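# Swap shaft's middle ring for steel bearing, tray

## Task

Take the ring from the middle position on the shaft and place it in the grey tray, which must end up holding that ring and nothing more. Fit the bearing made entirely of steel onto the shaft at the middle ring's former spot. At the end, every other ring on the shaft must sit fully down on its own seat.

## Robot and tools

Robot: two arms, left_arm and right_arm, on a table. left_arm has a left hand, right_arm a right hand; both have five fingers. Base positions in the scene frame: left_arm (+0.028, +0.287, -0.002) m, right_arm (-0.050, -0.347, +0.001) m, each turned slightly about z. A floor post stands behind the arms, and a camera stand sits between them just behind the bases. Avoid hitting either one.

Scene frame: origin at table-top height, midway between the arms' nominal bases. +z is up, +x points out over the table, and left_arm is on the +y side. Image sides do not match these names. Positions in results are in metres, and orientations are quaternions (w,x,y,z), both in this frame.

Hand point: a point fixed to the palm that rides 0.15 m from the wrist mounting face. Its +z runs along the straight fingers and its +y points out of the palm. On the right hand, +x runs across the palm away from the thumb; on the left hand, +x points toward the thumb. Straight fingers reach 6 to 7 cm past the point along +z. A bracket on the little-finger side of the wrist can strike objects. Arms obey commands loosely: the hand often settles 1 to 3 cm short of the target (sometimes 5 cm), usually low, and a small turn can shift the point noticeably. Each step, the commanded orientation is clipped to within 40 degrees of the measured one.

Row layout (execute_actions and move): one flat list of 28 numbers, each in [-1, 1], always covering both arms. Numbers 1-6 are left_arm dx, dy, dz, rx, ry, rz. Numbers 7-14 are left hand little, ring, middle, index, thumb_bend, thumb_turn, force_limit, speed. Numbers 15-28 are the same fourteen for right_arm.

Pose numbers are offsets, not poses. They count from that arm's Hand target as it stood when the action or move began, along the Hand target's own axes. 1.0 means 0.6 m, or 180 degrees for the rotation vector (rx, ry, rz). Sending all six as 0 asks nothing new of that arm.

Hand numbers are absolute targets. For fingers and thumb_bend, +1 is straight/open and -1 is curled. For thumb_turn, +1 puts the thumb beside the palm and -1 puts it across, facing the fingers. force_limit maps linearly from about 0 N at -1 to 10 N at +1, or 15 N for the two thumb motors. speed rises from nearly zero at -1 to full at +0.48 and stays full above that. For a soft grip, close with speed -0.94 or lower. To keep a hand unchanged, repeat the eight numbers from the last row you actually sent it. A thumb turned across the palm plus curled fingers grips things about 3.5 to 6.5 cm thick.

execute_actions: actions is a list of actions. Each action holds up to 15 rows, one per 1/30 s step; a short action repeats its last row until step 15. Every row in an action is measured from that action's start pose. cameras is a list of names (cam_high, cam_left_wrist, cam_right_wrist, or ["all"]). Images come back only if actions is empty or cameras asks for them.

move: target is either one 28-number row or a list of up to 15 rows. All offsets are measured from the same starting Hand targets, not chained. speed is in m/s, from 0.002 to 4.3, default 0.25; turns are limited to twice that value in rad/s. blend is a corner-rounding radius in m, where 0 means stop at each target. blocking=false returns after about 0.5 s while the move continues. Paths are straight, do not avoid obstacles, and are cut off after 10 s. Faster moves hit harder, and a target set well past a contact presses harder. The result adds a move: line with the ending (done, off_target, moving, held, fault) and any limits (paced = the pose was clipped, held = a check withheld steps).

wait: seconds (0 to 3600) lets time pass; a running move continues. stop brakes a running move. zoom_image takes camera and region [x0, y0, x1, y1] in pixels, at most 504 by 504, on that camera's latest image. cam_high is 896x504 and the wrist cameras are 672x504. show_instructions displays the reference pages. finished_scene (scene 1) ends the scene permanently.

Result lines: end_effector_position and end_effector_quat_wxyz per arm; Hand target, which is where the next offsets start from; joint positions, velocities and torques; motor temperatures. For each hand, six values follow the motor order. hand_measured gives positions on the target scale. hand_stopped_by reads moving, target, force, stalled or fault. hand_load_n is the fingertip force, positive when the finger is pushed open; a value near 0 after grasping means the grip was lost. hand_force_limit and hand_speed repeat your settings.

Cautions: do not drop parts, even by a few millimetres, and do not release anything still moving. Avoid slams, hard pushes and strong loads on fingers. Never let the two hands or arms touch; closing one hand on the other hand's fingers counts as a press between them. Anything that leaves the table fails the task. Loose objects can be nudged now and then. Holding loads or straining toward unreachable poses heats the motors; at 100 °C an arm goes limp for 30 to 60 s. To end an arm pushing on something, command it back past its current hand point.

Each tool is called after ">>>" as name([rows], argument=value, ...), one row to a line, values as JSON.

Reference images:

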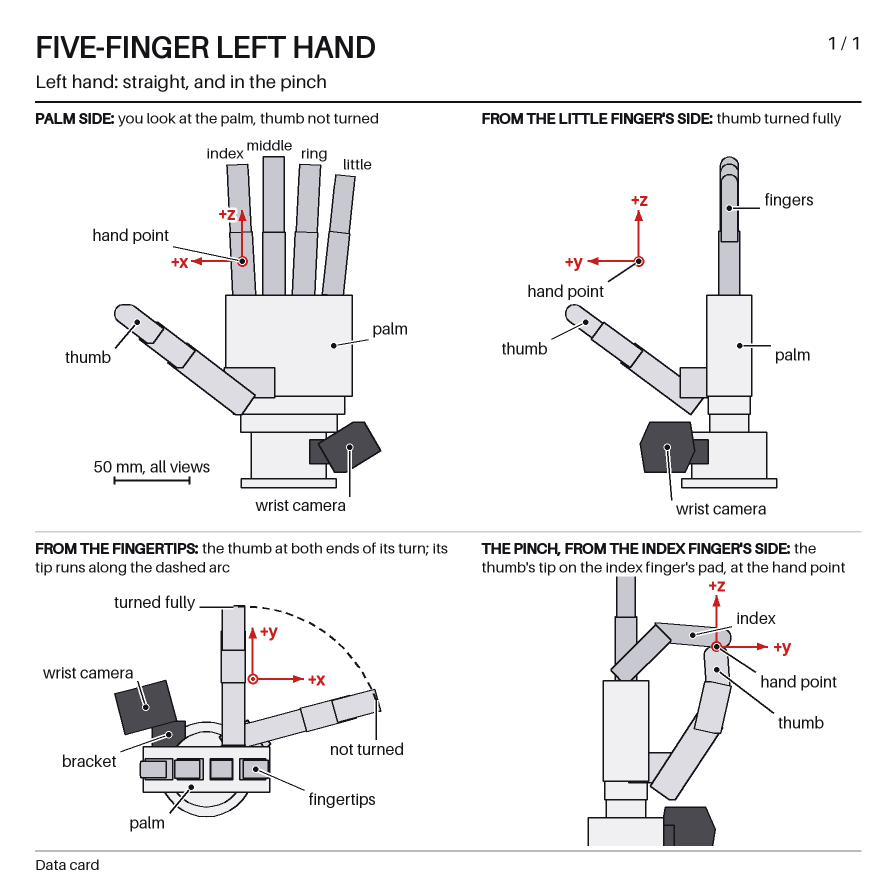

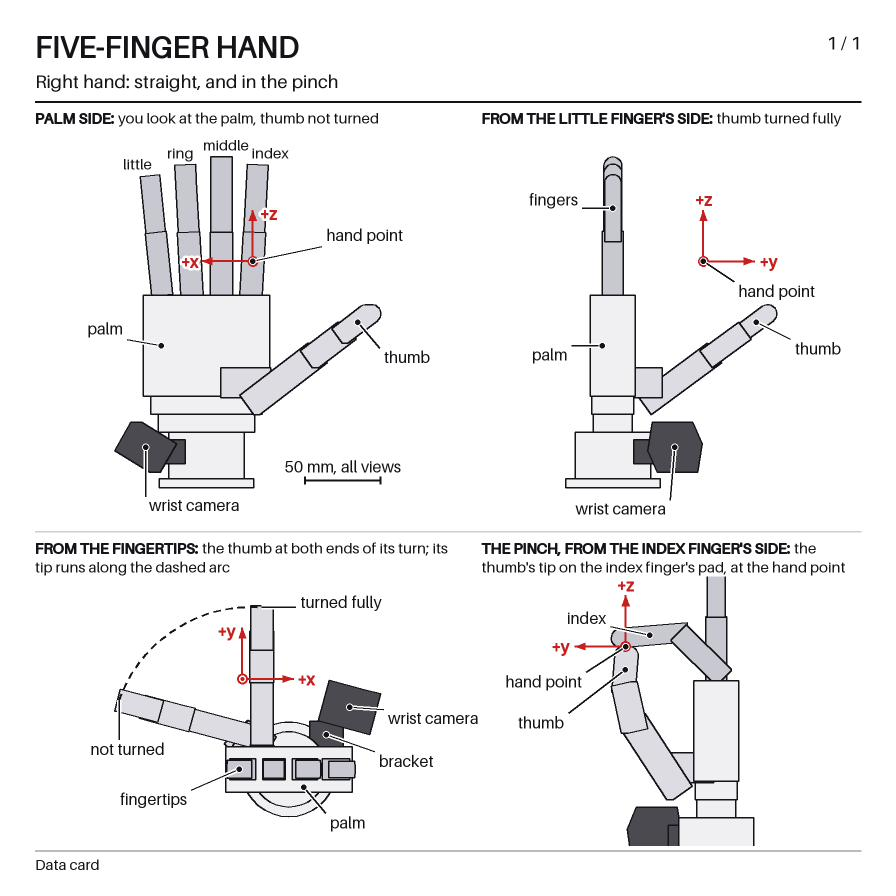

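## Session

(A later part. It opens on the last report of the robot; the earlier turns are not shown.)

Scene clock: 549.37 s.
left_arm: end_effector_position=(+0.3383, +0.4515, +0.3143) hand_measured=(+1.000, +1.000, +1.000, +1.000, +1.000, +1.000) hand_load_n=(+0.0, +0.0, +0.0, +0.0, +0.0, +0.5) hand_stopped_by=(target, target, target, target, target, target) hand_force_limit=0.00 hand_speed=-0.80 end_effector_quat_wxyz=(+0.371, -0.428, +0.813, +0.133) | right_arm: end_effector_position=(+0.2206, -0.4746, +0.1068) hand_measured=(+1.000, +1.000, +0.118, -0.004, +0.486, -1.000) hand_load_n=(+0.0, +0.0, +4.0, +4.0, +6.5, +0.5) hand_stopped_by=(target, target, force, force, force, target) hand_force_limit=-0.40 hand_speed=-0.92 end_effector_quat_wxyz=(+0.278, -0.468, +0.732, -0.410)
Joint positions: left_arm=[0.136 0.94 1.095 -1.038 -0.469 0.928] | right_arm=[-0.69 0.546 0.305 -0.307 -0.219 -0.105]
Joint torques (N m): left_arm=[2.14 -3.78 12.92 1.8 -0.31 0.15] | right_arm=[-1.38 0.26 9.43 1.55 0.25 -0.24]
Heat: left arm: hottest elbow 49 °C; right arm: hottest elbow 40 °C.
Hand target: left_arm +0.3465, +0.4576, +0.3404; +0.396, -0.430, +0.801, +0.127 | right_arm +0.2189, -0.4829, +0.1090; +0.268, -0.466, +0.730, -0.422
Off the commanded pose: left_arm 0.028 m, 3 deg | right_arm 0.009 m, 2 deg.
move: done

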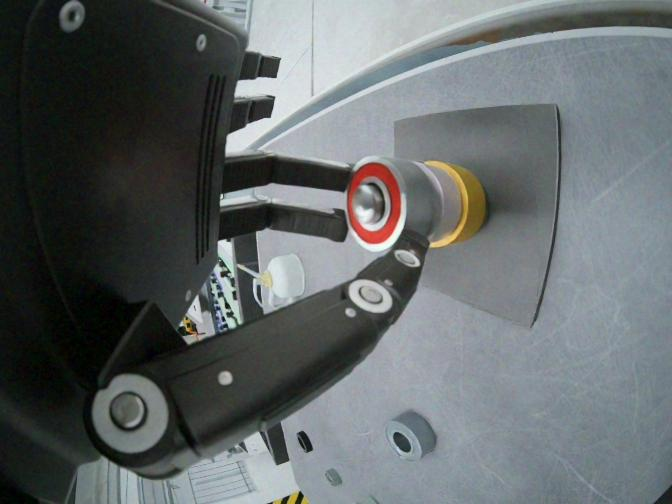

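>>> move(target=[0,0,0,0,0,0,1,1,1,1,1,1,0,-0.8,0,-0.0289,-0.0167,0,0,0,1,1,-0.4,-0.3,0.2,-1,-0.4,-0.92], speed=0.06, cameras=["cam_high","cam_right_wrist"])

>>> zoom_image(camera="cam_high", region=[340, 70, 430, 150])

Scene clock: 557.80 s.
left_arm: end_effector_position=(+0.3383, +0.4515, +0.3143) hand_measured=(+1.000, +1.000, +1.000, +1.000, +1.000, +1.000) hand_load_n=(+0.0, +0.0, +0.0, +0.0, +0.0, +0.0) hand_stopped_by=(target, target, target, target, target, target) hand_force_limit=0.00 hand_speed=-0.80 end_effector_quat_wxyz=(+0.371, -0.428, +0.813, +0.133) | right_arm: end_effector_position=(+0.2171, -0.4733, +0.1067) hand_measured=(+1.000, +1.000, +0.118, -0.004, +0.486, -1.000) hand_load_n=(+0.0, +0.0, +6.5, +5.0, +5.0, +0.0) hand_stopped_by=(target, target, force, force, force, target) hand_force_limit=-0.40 hand_speed=-0.92 end_effector_quat_wxyz=(+0.274, -0.467, +0.736, -0.407)
Joint positions: left_arm=[0.136 0.94 1.095 -1.038 -0.469 0.928] | right_arm=[-0.69 0.534 0.308 -0.334 -0.213 -0.105]
Joint torques (N m): left_arm=[2.14 -3.78 12.92 1.8 -0.31 0.15] | right_arm=[-0.97 -0.26 12.56 0.05 0.11 -0.2]
Heat: left arm: hottest elbow 49 °C; right arm: hottest elbow 40 °C.
Hand target: left_arm +0.3465, +0.4576, +0.3404; +0.396, -0.430, +0.801, +0.127 | right_arm +0.2189, -0.4829, +0.1290; +0.268, -0.466, +0.730, -0.421
Off the commanded pose: left_arm 0.028 m, 3 deg | right_arm 0.024 m, 2 deg.
move: off_target (right_arm)

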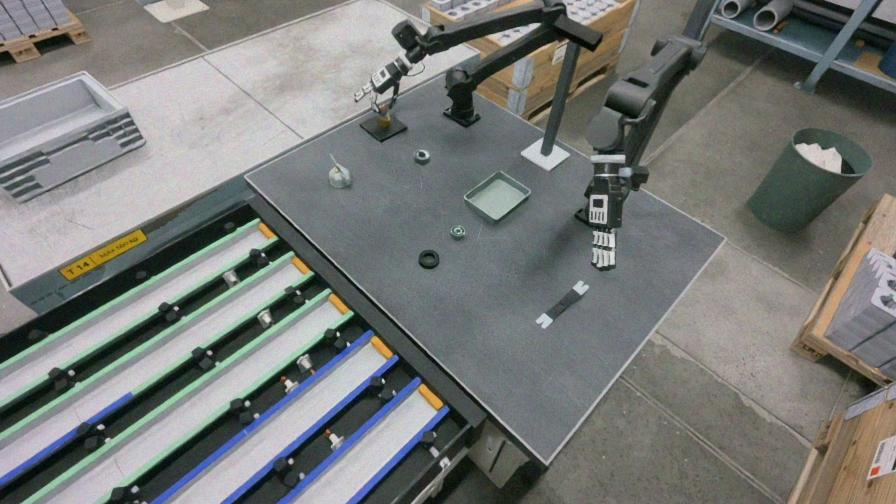

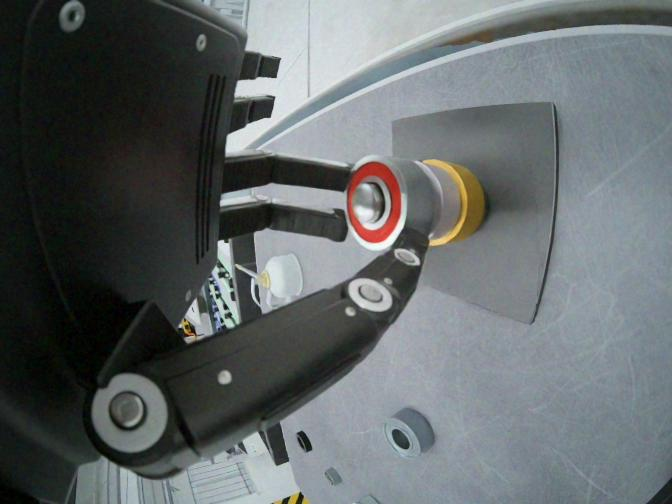

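Scaled by 5.600 from the camera's image (finer frame: 1280x720).

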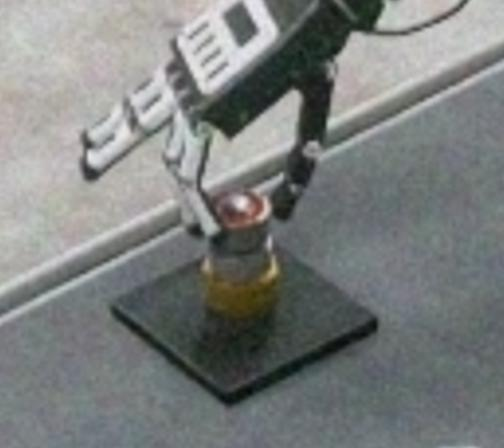

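>>> move(target=[0,0,0,0,0,0,1,1,1,1,1,1,0,-0.8,0,-0.0289,-0.0167,0,0,0,1,1,-0.4,-0.3,0.2,-1,-0.4,-0.92], speed=0.06, cameras=["cam_high","cam_right_wrist"])

>>> zoom_image(camera="cam_high", region=[340, 70, 430, 150])

Scene clock: 566.10 s.
left_arm: end_effector_position=(+0.3383, +0.4515, +0.3143) hand_measured=(+1.000, +1.000, +1.000, +1.000, +1.000, +1.000) hand_load_n=(+0.0, +0.0, +0.0, +0.0, +0.0, +0.0) hand_stopped_by=(target, target, target, target, target, target) hand_force_limit=0.00 hand_speed=-0.80 end_effector_quat_wxyz=(+0.371, -0.428, +0.813, +0.133) | right_arm: end_effector_position=(+0.2125, -0.4716, +0.1182) hand_measured=(+1.000, +1.000, +0.116, -0.004, +0.484, -1.000) hand_load_n=(+0.0, +0.0, +0.5, +0.0, +0.0, +0.5) hand_stopped_by=(target, target, force, force, force, target) hand_force_limit=-0.40 hand_speed=-0.92 end_effector_quat_wxyz=(+0.267, -0.468, +0.742, -0.399)
Joint positions: left_arm=[0.136 0.94 1.095 -1.038 -0.469 0.928] | right_arm=[-0.69 0.514 0.347 -0.416 -0.205 -0.105]
Joint torques (N m): left_arm=[2.14 -3.78 12.93 1.8 -0.31 0.15] | right_arm=[-0.91 0.09 13.44 0.66 -0.15 -0.21]
Heat: left arm: hottest elbow 49 °C; right arm: hottest elbow 43 °C.
Hand target: left_arm +0.3465, +0.4576, +0.3404; +0.396, -0.430, +0.801, +0.127 | right_arm +0.2189, -0.4829, +0.1490; +0.268, -0.466, +0.730, -0.421
Off the commanded pose: left_arm 0.028 m, 3 deg | right_arm 0.033 m, 3 deg.
move: off_target (right_arm)

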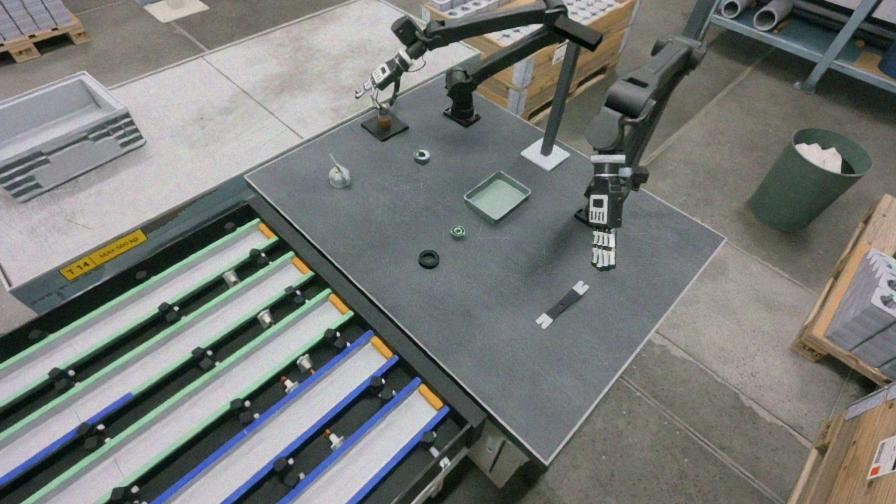

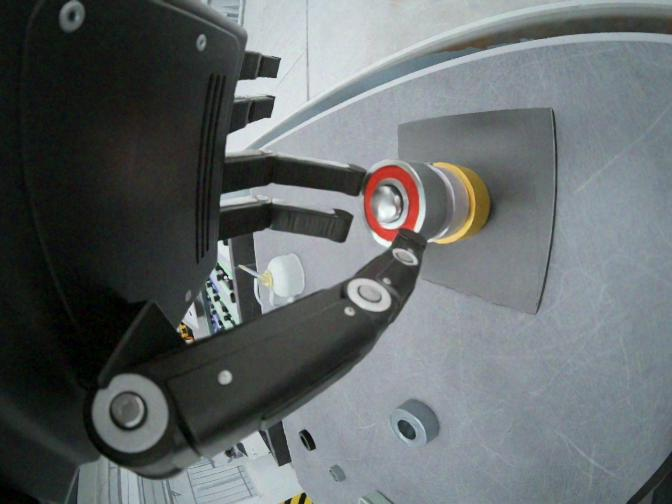

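Scaled by 5.600 from the camera's image (finer frame: 1280x720).

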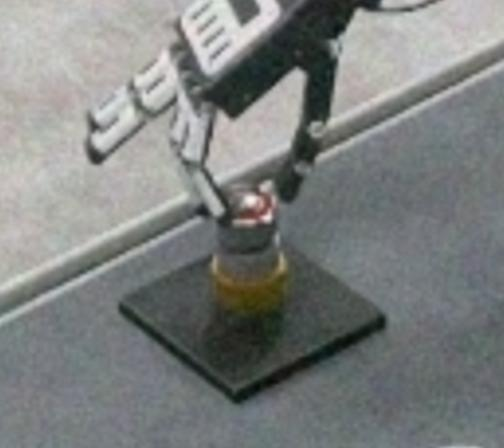

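>>> move(target=[0,0,0,0,0,0,1,1,1,1,1,1,0,-0.8,0,0,0,0,0,0,1,1,0.3,0.3,0.75,-1,-0.4,-0.5], cameras=[])

>>> move(target=[0,0,0,0,0,0,1,1,1,1,1,1,0,-0.8,0.0037,0.0622,0.0267,0,0,0,1,1,0.3,0.3,0.75,-1,-0.4,-0.5], speed=0.08, cameras=["cam_high","cam_right_wrist"])

>>> zoom_image(camera="cam_high", region=[340, 70, 430, 150])

>>> zoom_image(camera="cam_right_wrist", region=[290, 120, 540, 300])

Scene clock: 608.67 s.
left_arm: end_effector_position=(+0.3383, +0.4515, +0.3143) hand_measured=(+1.000, +1.000, +1.000, +1.000, +1.000, +1.000) hand_load_n=(+0.0, +0.0, +0.0, +0.0, +0.0, +0.0) hand_stopped_by=(target, target, target, target, target, target) hand_force_limit=0.00 hand_speed=-0.80 end_effector_quat_wxyz=(+0.371, -0.428, +0.813, +0.133) | right_arm: end_effector_position=(+0.2118, -0.4710, +0.1174) hand_measured=(+1.000, +1.000, +0.300, +0.300, +0.750, -1.000) hand_load_n=(+0.0, +0.0, +0.5, +0.0, +0.0, +0.0) hand_stopped_by=(target, target, target, target, target, target) hand_force_limit=-0.40 hand_speed=-0.50 end_effector_quat_wxyz=(+0.266, -0.468, +0.743, -0.397)
Joint positions: left_arm=[0.136 0.94 1.095 -1.038 -0.469 0.928] | right_arm=[-0.69 0.514 0.347 -0.421 -0.205 -0.105]
Joint torques (N m): left_arm=[2.2 -3.78 12.92 1.81 -0.31 0.15] | right_arm=[-0.97 0.15 13.42 0.79 -0.15 -0.21]
Motor temperatures (°C): left_arm=[30 27 49 30 22 27] | right_arm=[29 24 52 23 23 23]
Heat: left arm: hottest elbow 49 °C; right arm: hottest elbow 52 °C.
Hand target: left_arm +0.3465, +0.4576, +0.3404; +0.396, -0.430, +0.801, +0.127 | right_arm +0.2189, -0.4829, +0.1491; +0.268, -0.465, +0.730, -0.422
Off the commanded pose: left_arm 0.028 m, 3 deg | right_arm 0.035 m, 3 deg.
move: done

Scene clock: 609.73 s.
left_arm: end_effector_position=(+0.3383, +0.4515, +0.3143) hand_measured=(+1.000, +1.000, +1.000, +1.000, +1.000, +1.000) hand_load_n=(+0.0, +0.0, +0.0, +0.0, +0.0, +0.0) hand_stopped_by=(target, target, target, target, target, target) hand_force_limit=0.00 hand_speed=-0.80 end_effector_quat_wxyz=(+0.371, -0.428, +0.813, +0.133) | right_arm: end_effector_position=(+0.2120, -0.4754, +0.1050) hand_measured=(+1.000, +1.000, +0.300, +0.300, +0.750, -1.000) hand_load_n=(+0.0, +0.0, +0.0, +0.0, +0.0, +0.0) hand_stopped_by=(target, target, target, target, target, target) hand_force_limit=-0.40 hand_speed=-0.50 end_effector_quat_wxyz=(+0.271, -0.465, +0.736, -0.410)
Joint positions: left_arm=[0.136 0.94 1.095 -1.038 -0.469 0.928] | right_arm=[-0.71 0.515 0.299 -0.342 -0.222 -0.116]
Joint torques (N m): left_arm=[2.2 -3.78 12.93 1.8 -0.31 0.15] | right_arm=[-1.14 1.14 9.51 2.18 -0.27 -0.24]
Heat: left arm: hottest elbow 49 °C; right arm: hottest elbow 52 °C.
Hand target: left_arm +0.3465, +0.4576, +0.3404; +0.396, -0.430, +0.801, +0.127 | right_arm +0.2136, -0.4828, +0.1086; +0.268, -0.466, +0.730, -0.421
Off the commanded pose: left_arm 0.028 m, 3 deg | right_arm 0.009 m, 2 deg.
move: done

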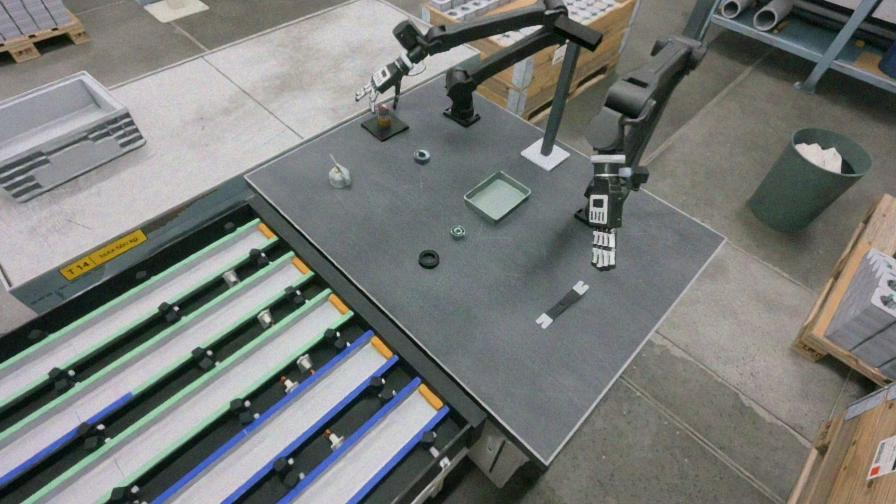

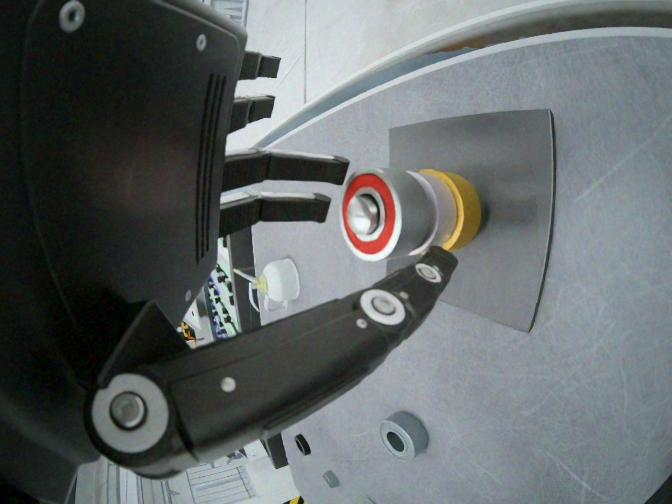

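Scaled by 5.600 from the camera's image (finer frame: 1280x720).

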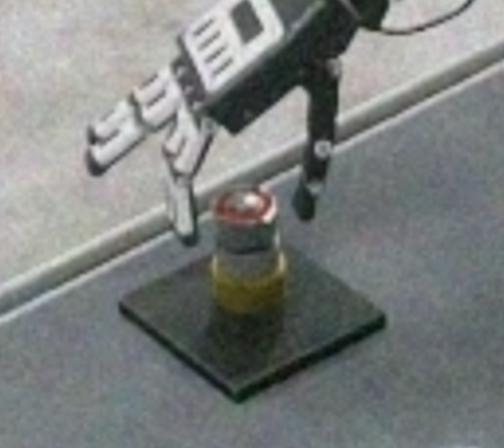

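Scaled by 2.016 from the camera's image (finer frame: 960x720).

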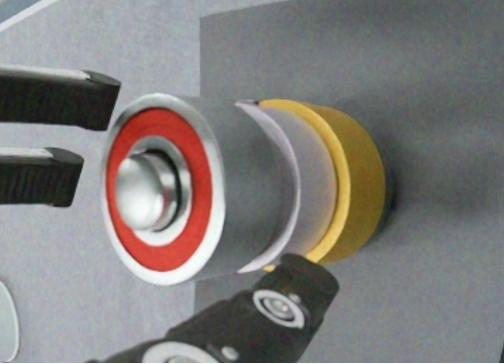

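>>> move(target=[0,0,0,0,0,0,1,1,1,1,1,1,0,-0.8,0,0,0,0,0,0,1,1,-0.3,-0.3,0.2,-1,0.2,-0.9], cameras=[])

>>> move(target=[0,0,0,0,0,0,1,1,1,1,1,1,0,-0.8,0,0,0,0,0,0,1,1,-0.4,-0.35,0.2,-1,0.2,-0.9], cameras=["cam_high","cam_right_wrist"])

>>> zoom_image(camera="cam_high", region=[340, 70, 430, 150])

>>> zoom_image(camera="cam_right_wrist", region=[290, 120, 540, 300])

Scene clock: 628.73 s.
left_arm: end_effector_position=(+0.3383, +0.4515, +0.3143) hand_measured=(+1.000, +1.000, +1.000, +1.000, +1.000, +1.000) hand_load_n=(+0.0, +0.0, +0.0, +0.0, +0.0, +0.0) hand_stopped_by=(target, target, target, target, target, target) hand_force_limit=0.00 hand_speed=-0.80 end_effector_quat_wxyz=(+0.371, -0.428, +0.813, +0.133) | right_arm: end_effector_position=(+0.2145, -0.4774, +0.1073) hand_measured=(+1.000, +1.000, +0.060, -0.014, +0.572, -1.000) hand_load_n=(+0.0, +0.0, +2.5, +8.0, +8.5, -1.5) hand_stopped_by=(target, target, force, force, force, target) hand_force_limit=0.20 hand_speed=-0.90 end_effector_quat_wxyz=(+0.273, -0.465, +0.733, -0.416)
Joint positions: left_arm=[0.136 0.94 1.095 -1.038 -0.469 0.928] | right_arm=[-0.71 0.519 0.299 -0.324 -0.222 -0.117]
Joint torques (N m): left_arm=[2.2 -3.78 12.93 1.8 -0.31 0.15] | right_arm=[-1.14 1.03 9.51 1.47 -0.27 -0.23]
Motor temperatures (°C): left_arm=[30 27 50 29 22 27] | right_arm=[28 24 46 23 23 23]
Heat: left arm: hottest elbow 50 °C; right arm: hottest elbow 46 °C.
Hand target: left_arm +0.3465, +0.4576, +0.3404; +0.396, -0.430, +0.801, +0.127 | right_arm +0.2136, -0.4828, +0.1086; +0.268, -0.466, +0.730, -0.421
Off the commanded pose: left_arm 0.028 m, 3 deg | right_arm 0.006 m, 1 deg.
move: done

Scene clock: 629.23 s.
left_arm: end_effector_position=(+0.3383, +0.4515, +0.3143) hand_measured=(+1.000, +1.000, +1.000, +1.000, +1.000, +1.000) hand_load_n=(-0.5, +0.0, +0.0, +0.0, +0.0, +0.0) hand_stopped_by=(target, target, target, target, target, target) hand_force_limit=0.00 hand_speed=-0.80 end_effector_quat_wxyz=(+0.371, -0.428, +0.813, +0.133) | right_arm: end_effector_position=(+0.2145, -0.4775, +0.1072) hand_measured=(+1.000, +1.000, +0.046, -0.014, +0.572, -1.000) hand_load_n=(+0.0, +0.0, +8.5, +6.5, +10.0, -1.0) hand_stopped_by=(target, target, force, force, force, target) hand_force_limit=0.20 hand_speed=-0.90 end_effector_quat_wxyz=(+0.273, -0.465, +0.733, -0.416)
Joint positions: left_arm=[0.136 0.94 1.095 -1.038 -0.469 0.928] | right_arm=[-0.71 0.52 0.299 -0.324 -0.222 -0.117]
Joint torques (N m): left_arm=[2.14 -3.78 12.93 1.81 -0.31 0.15] | right_arm=[-1.03 0.97 9.52 1.48 -0.26 -0.22]
Heat: left arm: hottest elbow 50 °C; right arm: hottest elbow 46 °C.
Hand target: left_arm +0.3465, +0.4576, +0.3404; +0.396, -0.430, +0.801, +0.127 | right_arm +0.2136, -0.4828, +0.1086; +0.268, -0.466, +0.730, -0.421
Off the commanded pose: left_arm 0.028 m, 3 deg | right_arm 0.006 m, 1 deg.
move: done

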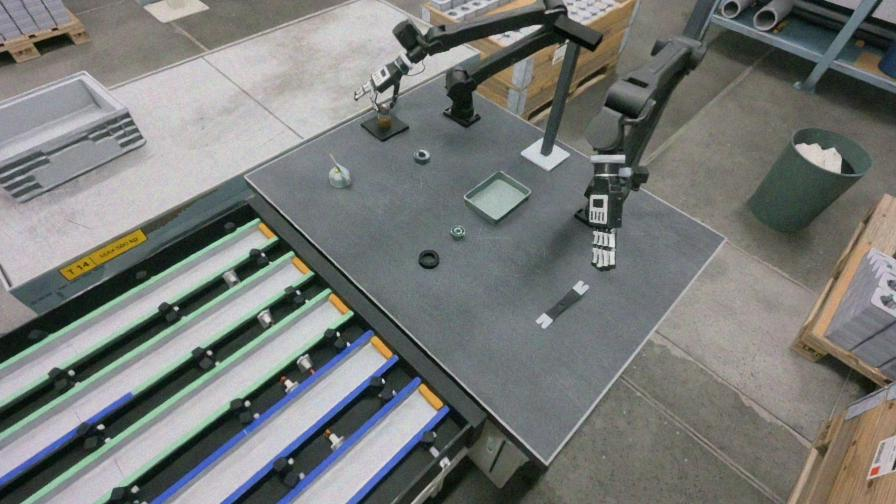

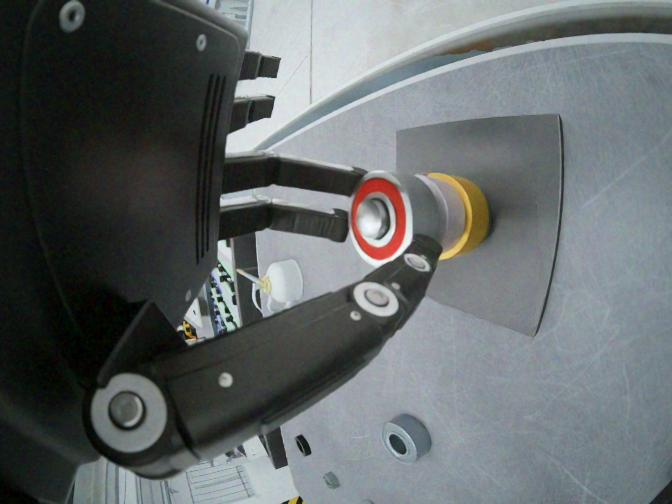

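Scaled by 5.600 from the camera's image (finer frame: 1280x720).

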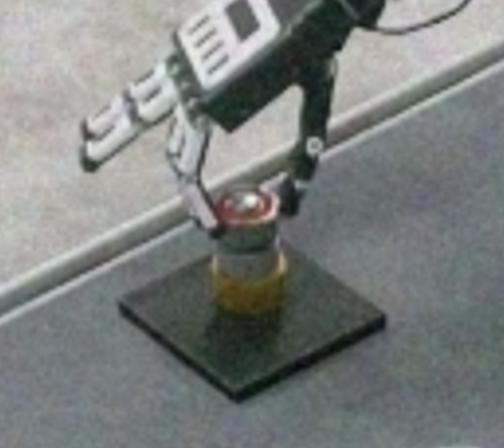

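Scaled by 2.016 from the camera's image (finer frame: 960x720).

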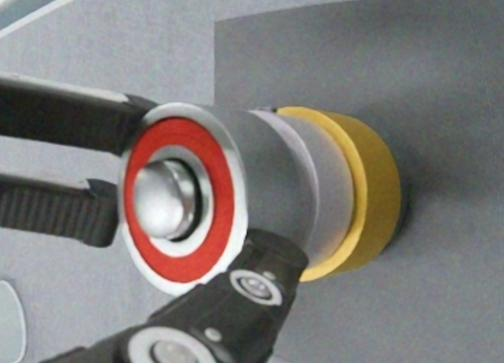

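>>> move([
  [0,0,0,0,0,0,1,1,1,1,1,1,0,-0.8,0.0025,-0.0413,-0.0118,0,0,0,1,1,-0.4,-0.35,0.2,-1,0.2,-0.9],
  [0,0,0,0,0,0,1,1,1,1,1,1,0,-0.8,0.0025,-0.0918,-0.041,0,0,0,1,1,-0.4,-0.35,0.2,-1,0.2,-0.9],
], speed=0.1, blend=0.01, cameras=["cam_high","cam_right_wrist"])

>>> zoom_image(camera="cam_high", region=[340, 70, 430, 150])

>>> zoom_image(camera="cam_right_wrist", region=[290, 120, 540, 300])

Scene clock: 654.27 s.
left_arm: end_effector_position=(+0.3383, +0.4515, +0.3143) hand_measured=(+1.000, +1.000, +1.000, +1.000, +1.000, +1.000) hand_load_n=(+0.0, +0.0, +0.0, +0.0, +0.0, +0.0) hand_stopped_by=(target, target, target, target, target, target) hand_force_limit=0.00 hand_speed=-0.80 end_effector_quat_wxyz=(+0.371, -0.428, +0.813, +0.133) | right_arm: end_effector_position=(+0.2104, -0.4752, +0.1320) hand_measured=(+1.000, +1.000, +0.046, -0.014, +0.572, -1.000) hand_load_n=(+0.0, +0.0, +7.0, +5.5, +11.0, -0.5) hand_stopped_by=(target, target, force, force, force, target) hand_force_limit=0.20 hand_speed=-0.90 end_effector_quat_wxyz=(+0.263, -0.468, +0.747, -0.393)
Joint positions: left_arm=[0.136 0.94 1.095 -1.038 -0.469 0.928] | right_arm=[-0.71 0.519 0.393 -0.475 -0.218 -0.117]
Joint torques (N m): left_arm=[2.2 -3.78 12.93 1.8 -0.31 0.15] | right_arm=[-0.85 -0.44 13.87 0.98 -0.3 -0.2]
Heat: left arm: hottest elbow 50 °C; right arm: hottest elbow 44 °C.
Hand target: left_arm +0.3465, +0.4576, +0.3404; +0.396, -0.430, +0.801, +0.127 | right_arm +0.2187, -0.4868, +0.1687; +0.268, -0.466, +0.730, -0.422
Off the commanded pose: left_arm 0.028 m, 3 deg | right_arm 0.039 m, 4 deg.
move: off_target (right_arm)

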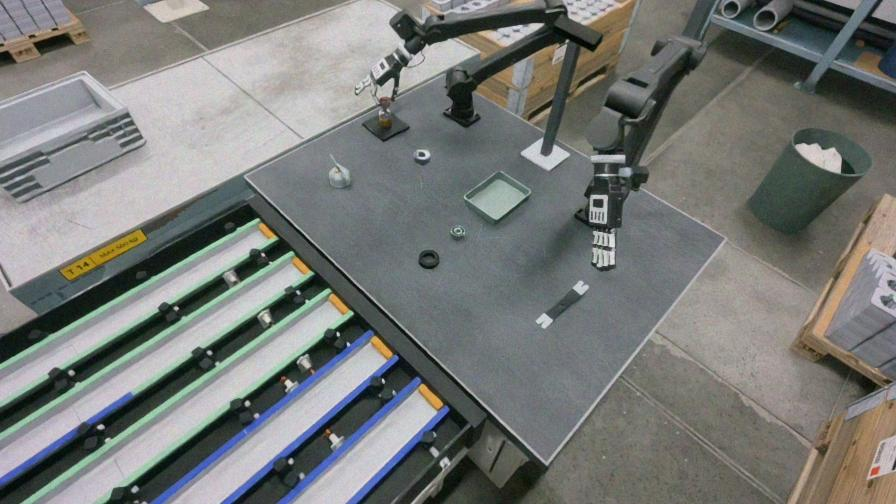

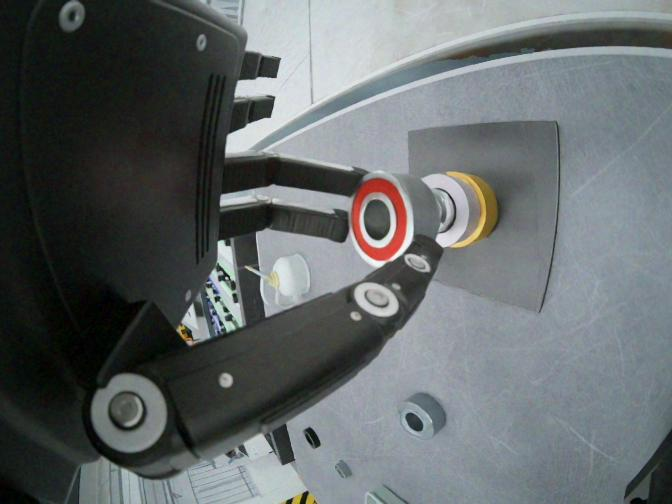

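Scaled by 5.600 from the camera's image (finer frame: 1280x720).

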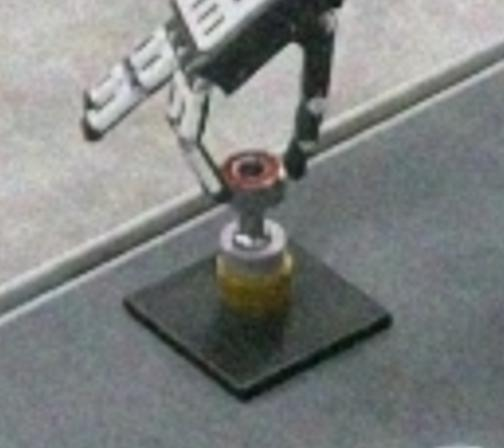

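Scaled by 2.016 from the camera's image (finer frame: 960x720).

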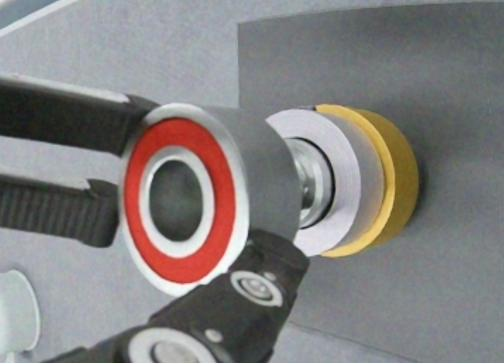

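>>> move([
  [0,0,0,0,0,0,1,1,1,1,1,1,0,-0.8,0,-0.0577,-0.0333,0,0,0,1,1,-0.4,-0.35,0.2,-1,0.2,-0.9],
  [0,0,0,0,0,0,1,1,1,1,1,1,0,-0.8,-0.2245,-0.111,0.0592,0,0,0,1,1,-0.4,-0.35,0.2,-1,0.2,-0.9],
], speed=0.12, blend=0.01, cameras=["cam_high","cam_right_wrist"])

>>> zoom_image(camera="cam_high", region=[340, 70, 450, 170])

Scene clock: 676.27 s.
left_arm: end_effector_position=(+0.3383, +0.4515, +0.3143) hand_measured=(+1.000, +1.000, +1.000, +1.000, +1.000, +1.000) hand_load_n=(+0.0, +0.0, +0.0, +0.0, +0.0, +0.0) hand_stopped_by=(target, target, target, target, target, target) hand_force_limit=0.00 hand_speed=-0.80 end_effector_quat_wxyz=(+0.371, -0.428, +0.813, +0.133) | right_arm: end_effector_position=(+0.3069, -0.3945, +0.1678) hand_measured=(+1.000, +1.000, +0.046, -0.014, +0.572, -1.000) hand_load_n=(+0.0, +0.0, +7.0, +5.5, +11.0, -0.5) hand_stopped_by=(target, target, force, force, force, target) hand_force_limit=0.20 hand_speed=-0.90 end_effector_quat_wxyz=(+0.233, -0.486, +0.740, -0.402)
Joint positions: left_arm=[0.136 0.94 1.095 -1.038 -0.469 0.928] | right_arm=[-0.097 0.777 0.586 -0.452 0.322 0.178]
Joint torques (N m): left_arm=[2.2 -3.78 12.94 1.8 -0.31 0.15] | right_arm=[0.85 -2.08 13.94 2.18 0.15 0.11]
Heat: left arm: hottest elbow 50 °C; right arm: hottest elbow 49 °C.
Hand target: left_arm +0.3465, +0.4576, +0.3404; +0.396, -0.430, +0.801, +0.127 | right_arm +0.3337, -0.3919, +0.2085; +0.268, -0.465, +0.730, -0.422
Off the commanded pose: left_arm 0.028 m, 3 deg | right_arm 0.049 m, 5 deg.
move: off_target (right_arm)

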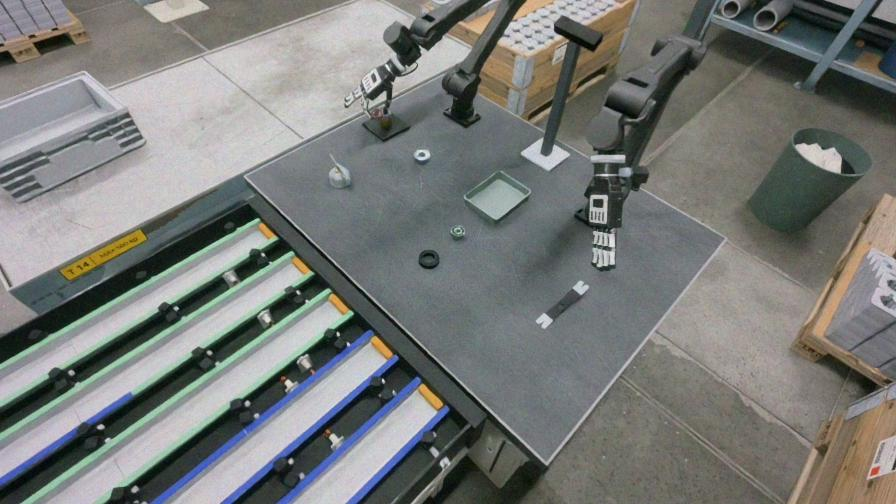

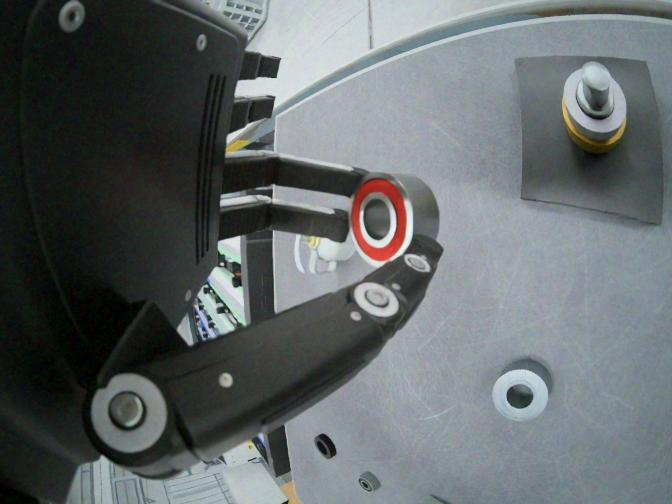

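Scaled by 4.582 from the camera's image (finer frame: 1280x720).

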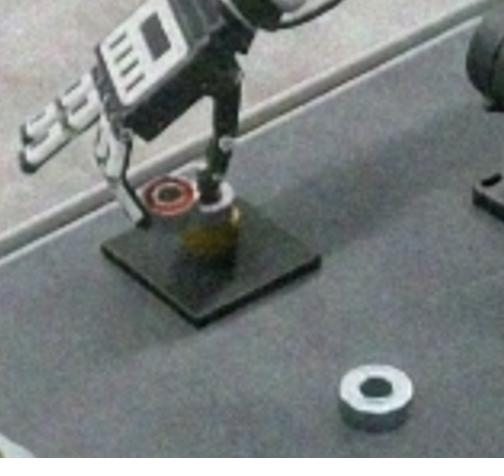

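>>> move(target=[0,0,0,0,0,0,1,1,1,1,1,1,0,-0.8,0,0.1703,0.0983,0,0,0,1,1,-0.4,-0.35,0.2,-1,0.2,-0.9], speed=0.12, cameras=["cam_high","cam_right_wrist"])

>>> zoom_image(camera="cam_high", region=[340, 90, 450, 190])

Scene clock: 692.40 s.
left_arm: end_effector_position=(+0.3383, +0.4515, +0.3143) hand_measured=(+1.000, +1.000, +1.000, +1.000, +1.000, +1.000) hand_load_n=(+0.0, +0.0, +0.0, +0.0, +0.0, +0.0) hand_stopped_by=(target, target, target, target, target, target) hand_force_limit=0.00 hand_speed=-0.80 end_effector_quat_wxyz=(+0.371, -0.428, +0.813, +0.133) | right_arm: end_effector_position=(+0.3246, -0.3958, +0.0818) hand_measured=(+1.000, +1.000, +0.046, -0.014, +0.572, -1.000) hand_load_n=(+0.0, +0.0, +7.0, +5.5, +11.0, -0.5) hand_stopped_by=(target, target, force, force, force, target) hand_force_limit=0.20 hand_speed=-0.90 end_effector_quat_wxyz=(+0.252, -0.475, +0.733, -0.416)
Joint positions: left_arm=[0.136 0.94 1.095 -1.038 -0.469 0.928] | right_arm=[-0.097 0.952 0.393 -0.03 0.322 0.178]
Joint torques (N m): left_arm=[2.14 -3.78 12.92 1.81 -0.31 0.15] | right_arm=[0.62 -3.19 8.68 2.3 0.14 0.17]
Heat: left arm: hottest elbow 50 °C; right arm: hottest elbow 48 °C.
Hand target: left_arm +0.3465, +0.4576, +0.3404; +0.396, -0.430, +0.801, +0.127 | right_arm +0.3336, -0.3919, +0.0906; +0.268, -0.466, +0.730, -0.422
Off the commanded pose: left_arm 0.028 m, 3 deg | right_arm 0.013 m, 2 deg.
move: off_target (right_arm)

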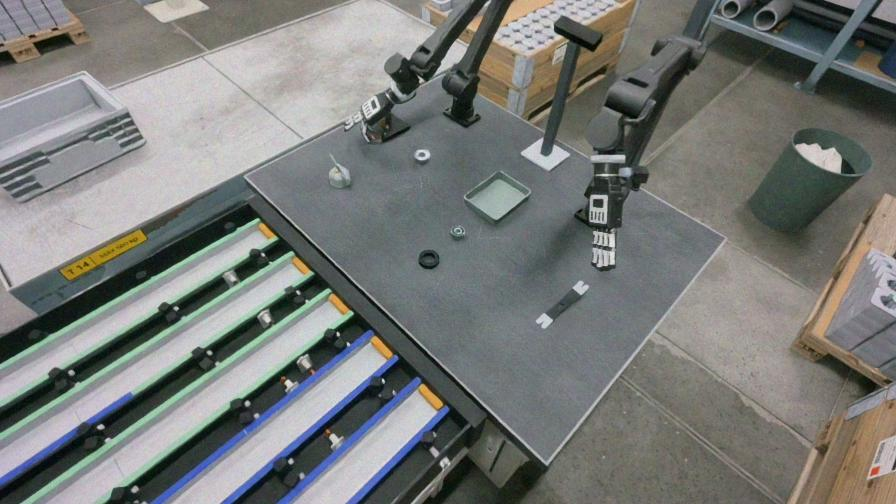

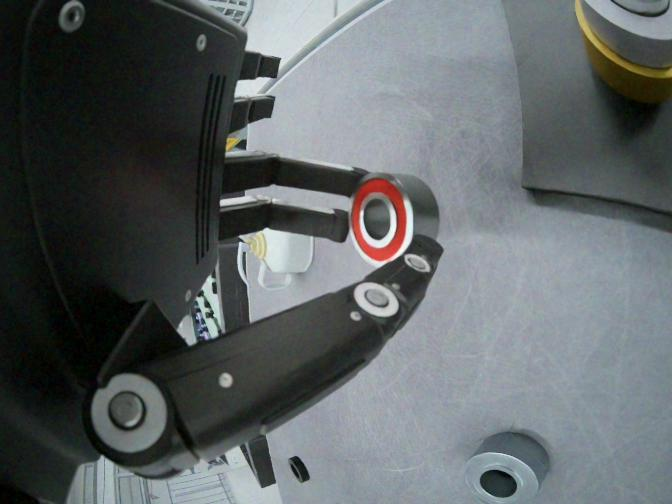

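Scaled by 4.582 from the camera's image (finer frame: 1280x720).

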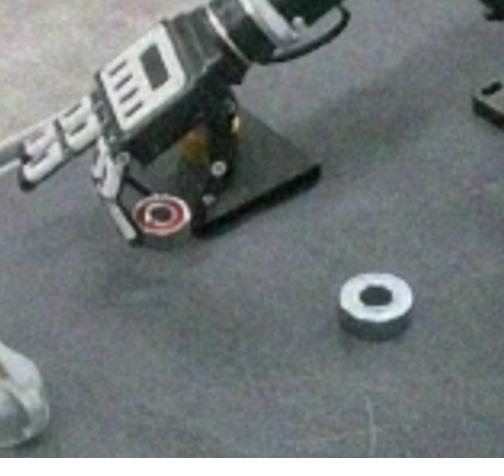

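>>> move(target=[0,0,0,0,0,0,1,1,1,1,1,1,0,-0.8,0,0.026,0.015,0,0,0,1,1,-0.4,-0.35,0.2,-1,0.2,-0.9], speed=0.06, cameras=["cam_high"])

>>> zoom_image(camera="cam_high", region=[340, 90, 450, 190])

Scene clock: 711.10 s.
left_arm: end_effector_position=(+0.3383, +0.4515, +0.3143) hand_measured=(+1.000, +1.000, +1.000, +1.000, +1.000, +1.000) hand_load_n=(+0.5, +0.0, +0.0, +0.0, +0.0, +0.0) hand_stopped_by=(target, target, target, target, target, target) hand_force_limit=0.00 hand_speed=-0.80 end_effector_quat_wxyz=(+0.371, -0.428, +0.813, +0.133) | right_arm: end_effector_position=(+0.3252, -0.3958, +0.0649) hand_measured=(+1.000, +1.000, +0.046, -0.014, +0.572, -1.000) hand_load_n=(+0.0, +0.0, +7.0, +5.5, +11.5, -0.5) hand_stopped_by=(target, target, force, force, force, target) hand_force_limit=0.20 hand_speed=-0.90 end_effector_quat_wxyz=(+0.253, -0.475, +0.733, -0.417)
Joint positions: left_arm=[0.136 0.94 1.095 -1.038 -0.469 0.928] | right_arm=[-0.097 1.001 0.363 0.051 0.322 0.178]
Joint torques (N m): left_arm=[2.2 -3.72 12.93 1.81 -0.31 0.15] | right_arm=[0.73 -3.49 8.2 2.22 0.15 0.17]
Heat: left arm: hottest elbow 50 °C; right arm: hottest elbow 47 °C.
Hand target: left_arm +0.3465, +0.4576, +0.3404; +0.396, -0.430, +0.801, +0.127 | right_arm +0.3336, -0.3918, +0.0726; +0.268, -0.466, +0.730, -0.422
Off the commanded pose: left_arm 0.028 m, 3 deg | right_arm 0.012 m, 2 deg.
move: off_target (right_arm)

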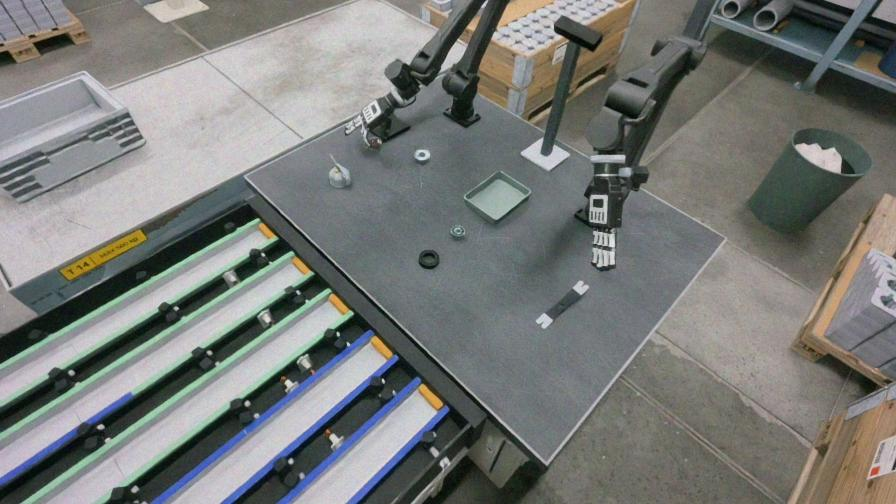

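Scaled by 4.582 from the camera's image (finer frame: 1280x720).

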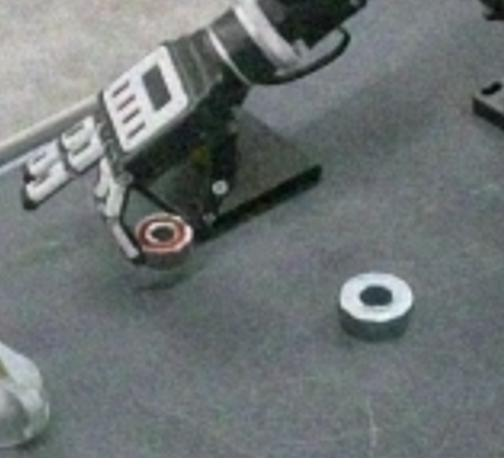

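>>> move(target=[0,0,0,0,0,0,1,1,1,1,1,1,0,-0.8,0,0.0116,0.0067,0,0,0,1,1,-0.4,-0.35,0.2,-1,0.2,-0.9], speed=0.04, cameras=["cam_high"])

>>> zoom_image(camera="cam_high", region=[350, 110, 410, 170])

Scene clock: 722.20 s.
left_arm: end_effector_position=(+0.3383, +0.4515, +0.3143) hand_measured=(+1.000, +1.000, +1.000, +1.000, +1.000, +1.000) hand_load_n=(+0.5, +0.0, +0.0, +0.0, +0.0, +0.0) hand_stopped_by=(target, target, target, target, target, target) hand_force_limit=0.00 hand_speed=-0.80 end_effector_quat_wxyz=(+0.371, -0.428, +0.813, +0.133) | right_arm: end_effector_position=(+0.3260, -0.3959, +0.0581) hand_measured=(+1.000, +1.000, +0.046, -0.014, +0.572, -1.000) hand_load_n=(+0.0, +0.0, +7.0, +5.5, +11.5, -0.5) hand_stopped_by=(target, target, force, force, force, target) hand_force_limit=0.20 hand_speed=-0.90 end_effector_quat_wxyz=(+0.254, -0.474, +0.732, -0.417)
Joint positions: left_arm=[0.136 0.94 1.095 -1.038 -0.469 0.928] | right_arm=[-0.097 1.024 0.351 0.09 0.322 0.178]
Joint torques (N m): left_arm=[2.14 -3.78 12.93 1.8 -0.31 0.14] | right_arm=[0.67 -3.49 7.91 2.24 0.16 0.17]
Heat: left arm: hottest elbow 50 °C; right arm: hottest elbow 46 °C.
Hand target: left_arm +0.3465, +0.4576, +0.3404; +0.396, -0.430, +0.801, +0.127 | right_arm +0.3336, -0.3918, +0.0645; +0.268, -0.466, +0.730, -0.422
Off the commanded pose: left_arm 0.028 m, 3 deg | right_arm 0.011 m, 2 deg.
move: off_target (right_arm)

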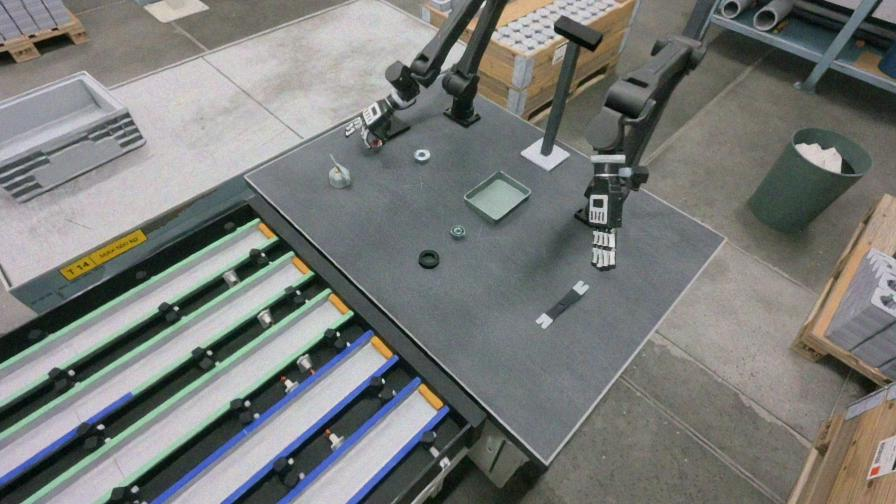

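Scaled by 8.400 from the camera's image (finer frame: 1280x720).

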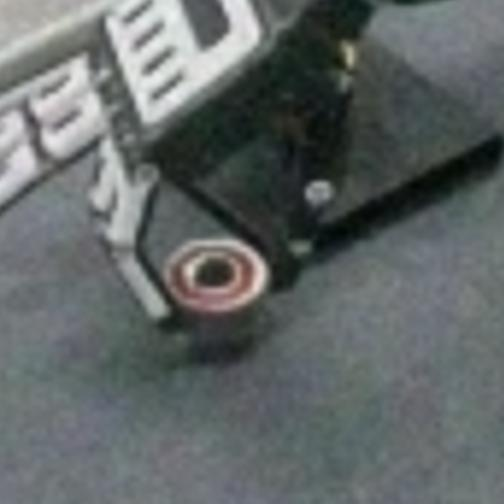

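>>> move(target=[0,0,0,0,0,0,1,1,1,1,1,1,0,-0.8,0,0.0072,0.0042,0,0,0,1,1,-0.4,-0.35,0.2,-1,0.2,-0.9], speed=0.04, cameras=["cam_high"])

>>> zoom_image(camera="cam_high", region=[350, 110, 410, 170])

Scene clock: 729.47 s.
left_arm: end_effector_position=(+0.3383, +0.4515, +0.3143) hand_measured=(+1.000, +1.000, +1.000, +1.000, +1.000, +1.000) hand_load_n=(+0.0, +0.0, +0.0, +0.0, +0.0, +0.0) hand_stopped_by=(target, target, target, target, target, target) hand_force_limit=0.00 hand_speed=-0.80 end_effector_quat_wxyz=(+0.371, -0.428, +0.813, +0.133) | right_arm: end_effector_position=(+0.3263, -0.3959, +0.0536) hand_measured=(+1.000, +1.000, +0.046, -0.014, +0.572, -1.000) hand_load_n=(+0.0, +0.0, +7.0, +6.0, +11.0, -1.0) hand_stopped_by=(target, target, force, force, force, target) hand_force_limit=0.20 hand_speed=-0.90 end_effector_quat_wxyz=(+0.254, -0.474, +0.732, -0.418)
Joint positions: left_arm=[0.136 0.94 1.095 -1.038 -0.469 0.928] | right_arm=[-0.097 1.04 0.344 0.114 0.322 0.178]
Joint torques (N m): left_arm=[2.14 -3.78 12.93 1.8 -0.31 0.15] | right_arm=[0.85 -3.43 7.72 2.14 0.16 0.16]
Heat: left arm: hottest elbow 51 °C; right arm: hottest elbow 45 °C.
Hand target: left_arm +0.3465, +0.4576, +0.3404; +0.396, -0.430, +0.801, +0.127 | right_arm +0.3335, -0.3918, +0.0594; +0.268, -0.466, +0.730, -0.421
Off the commanded pose: left_arm 0.028 m, 3 deg | right_arm 0.010 m, 2 deg.
move: done

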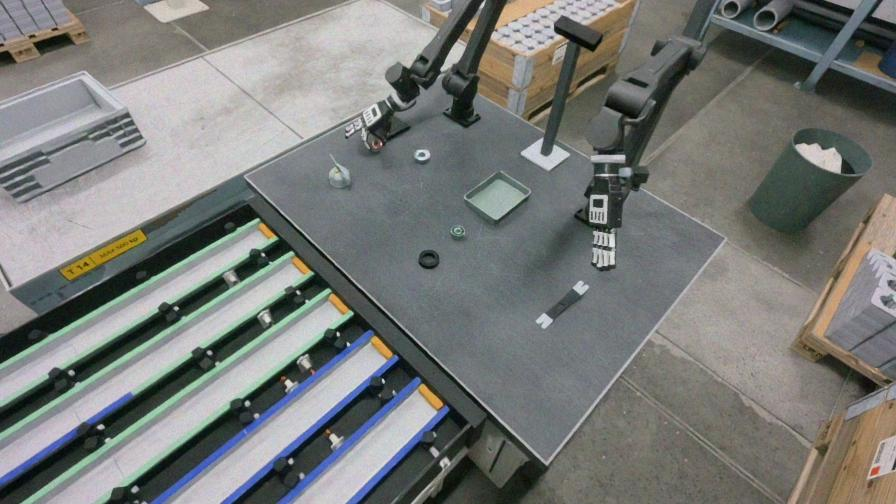

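Scaled by 8.400 from the camera's image (finer frame: 1280x720).

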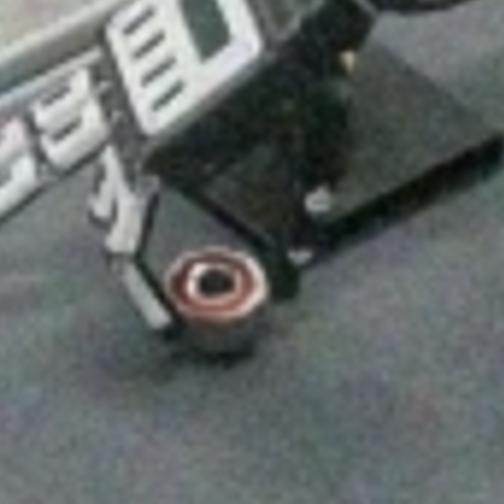

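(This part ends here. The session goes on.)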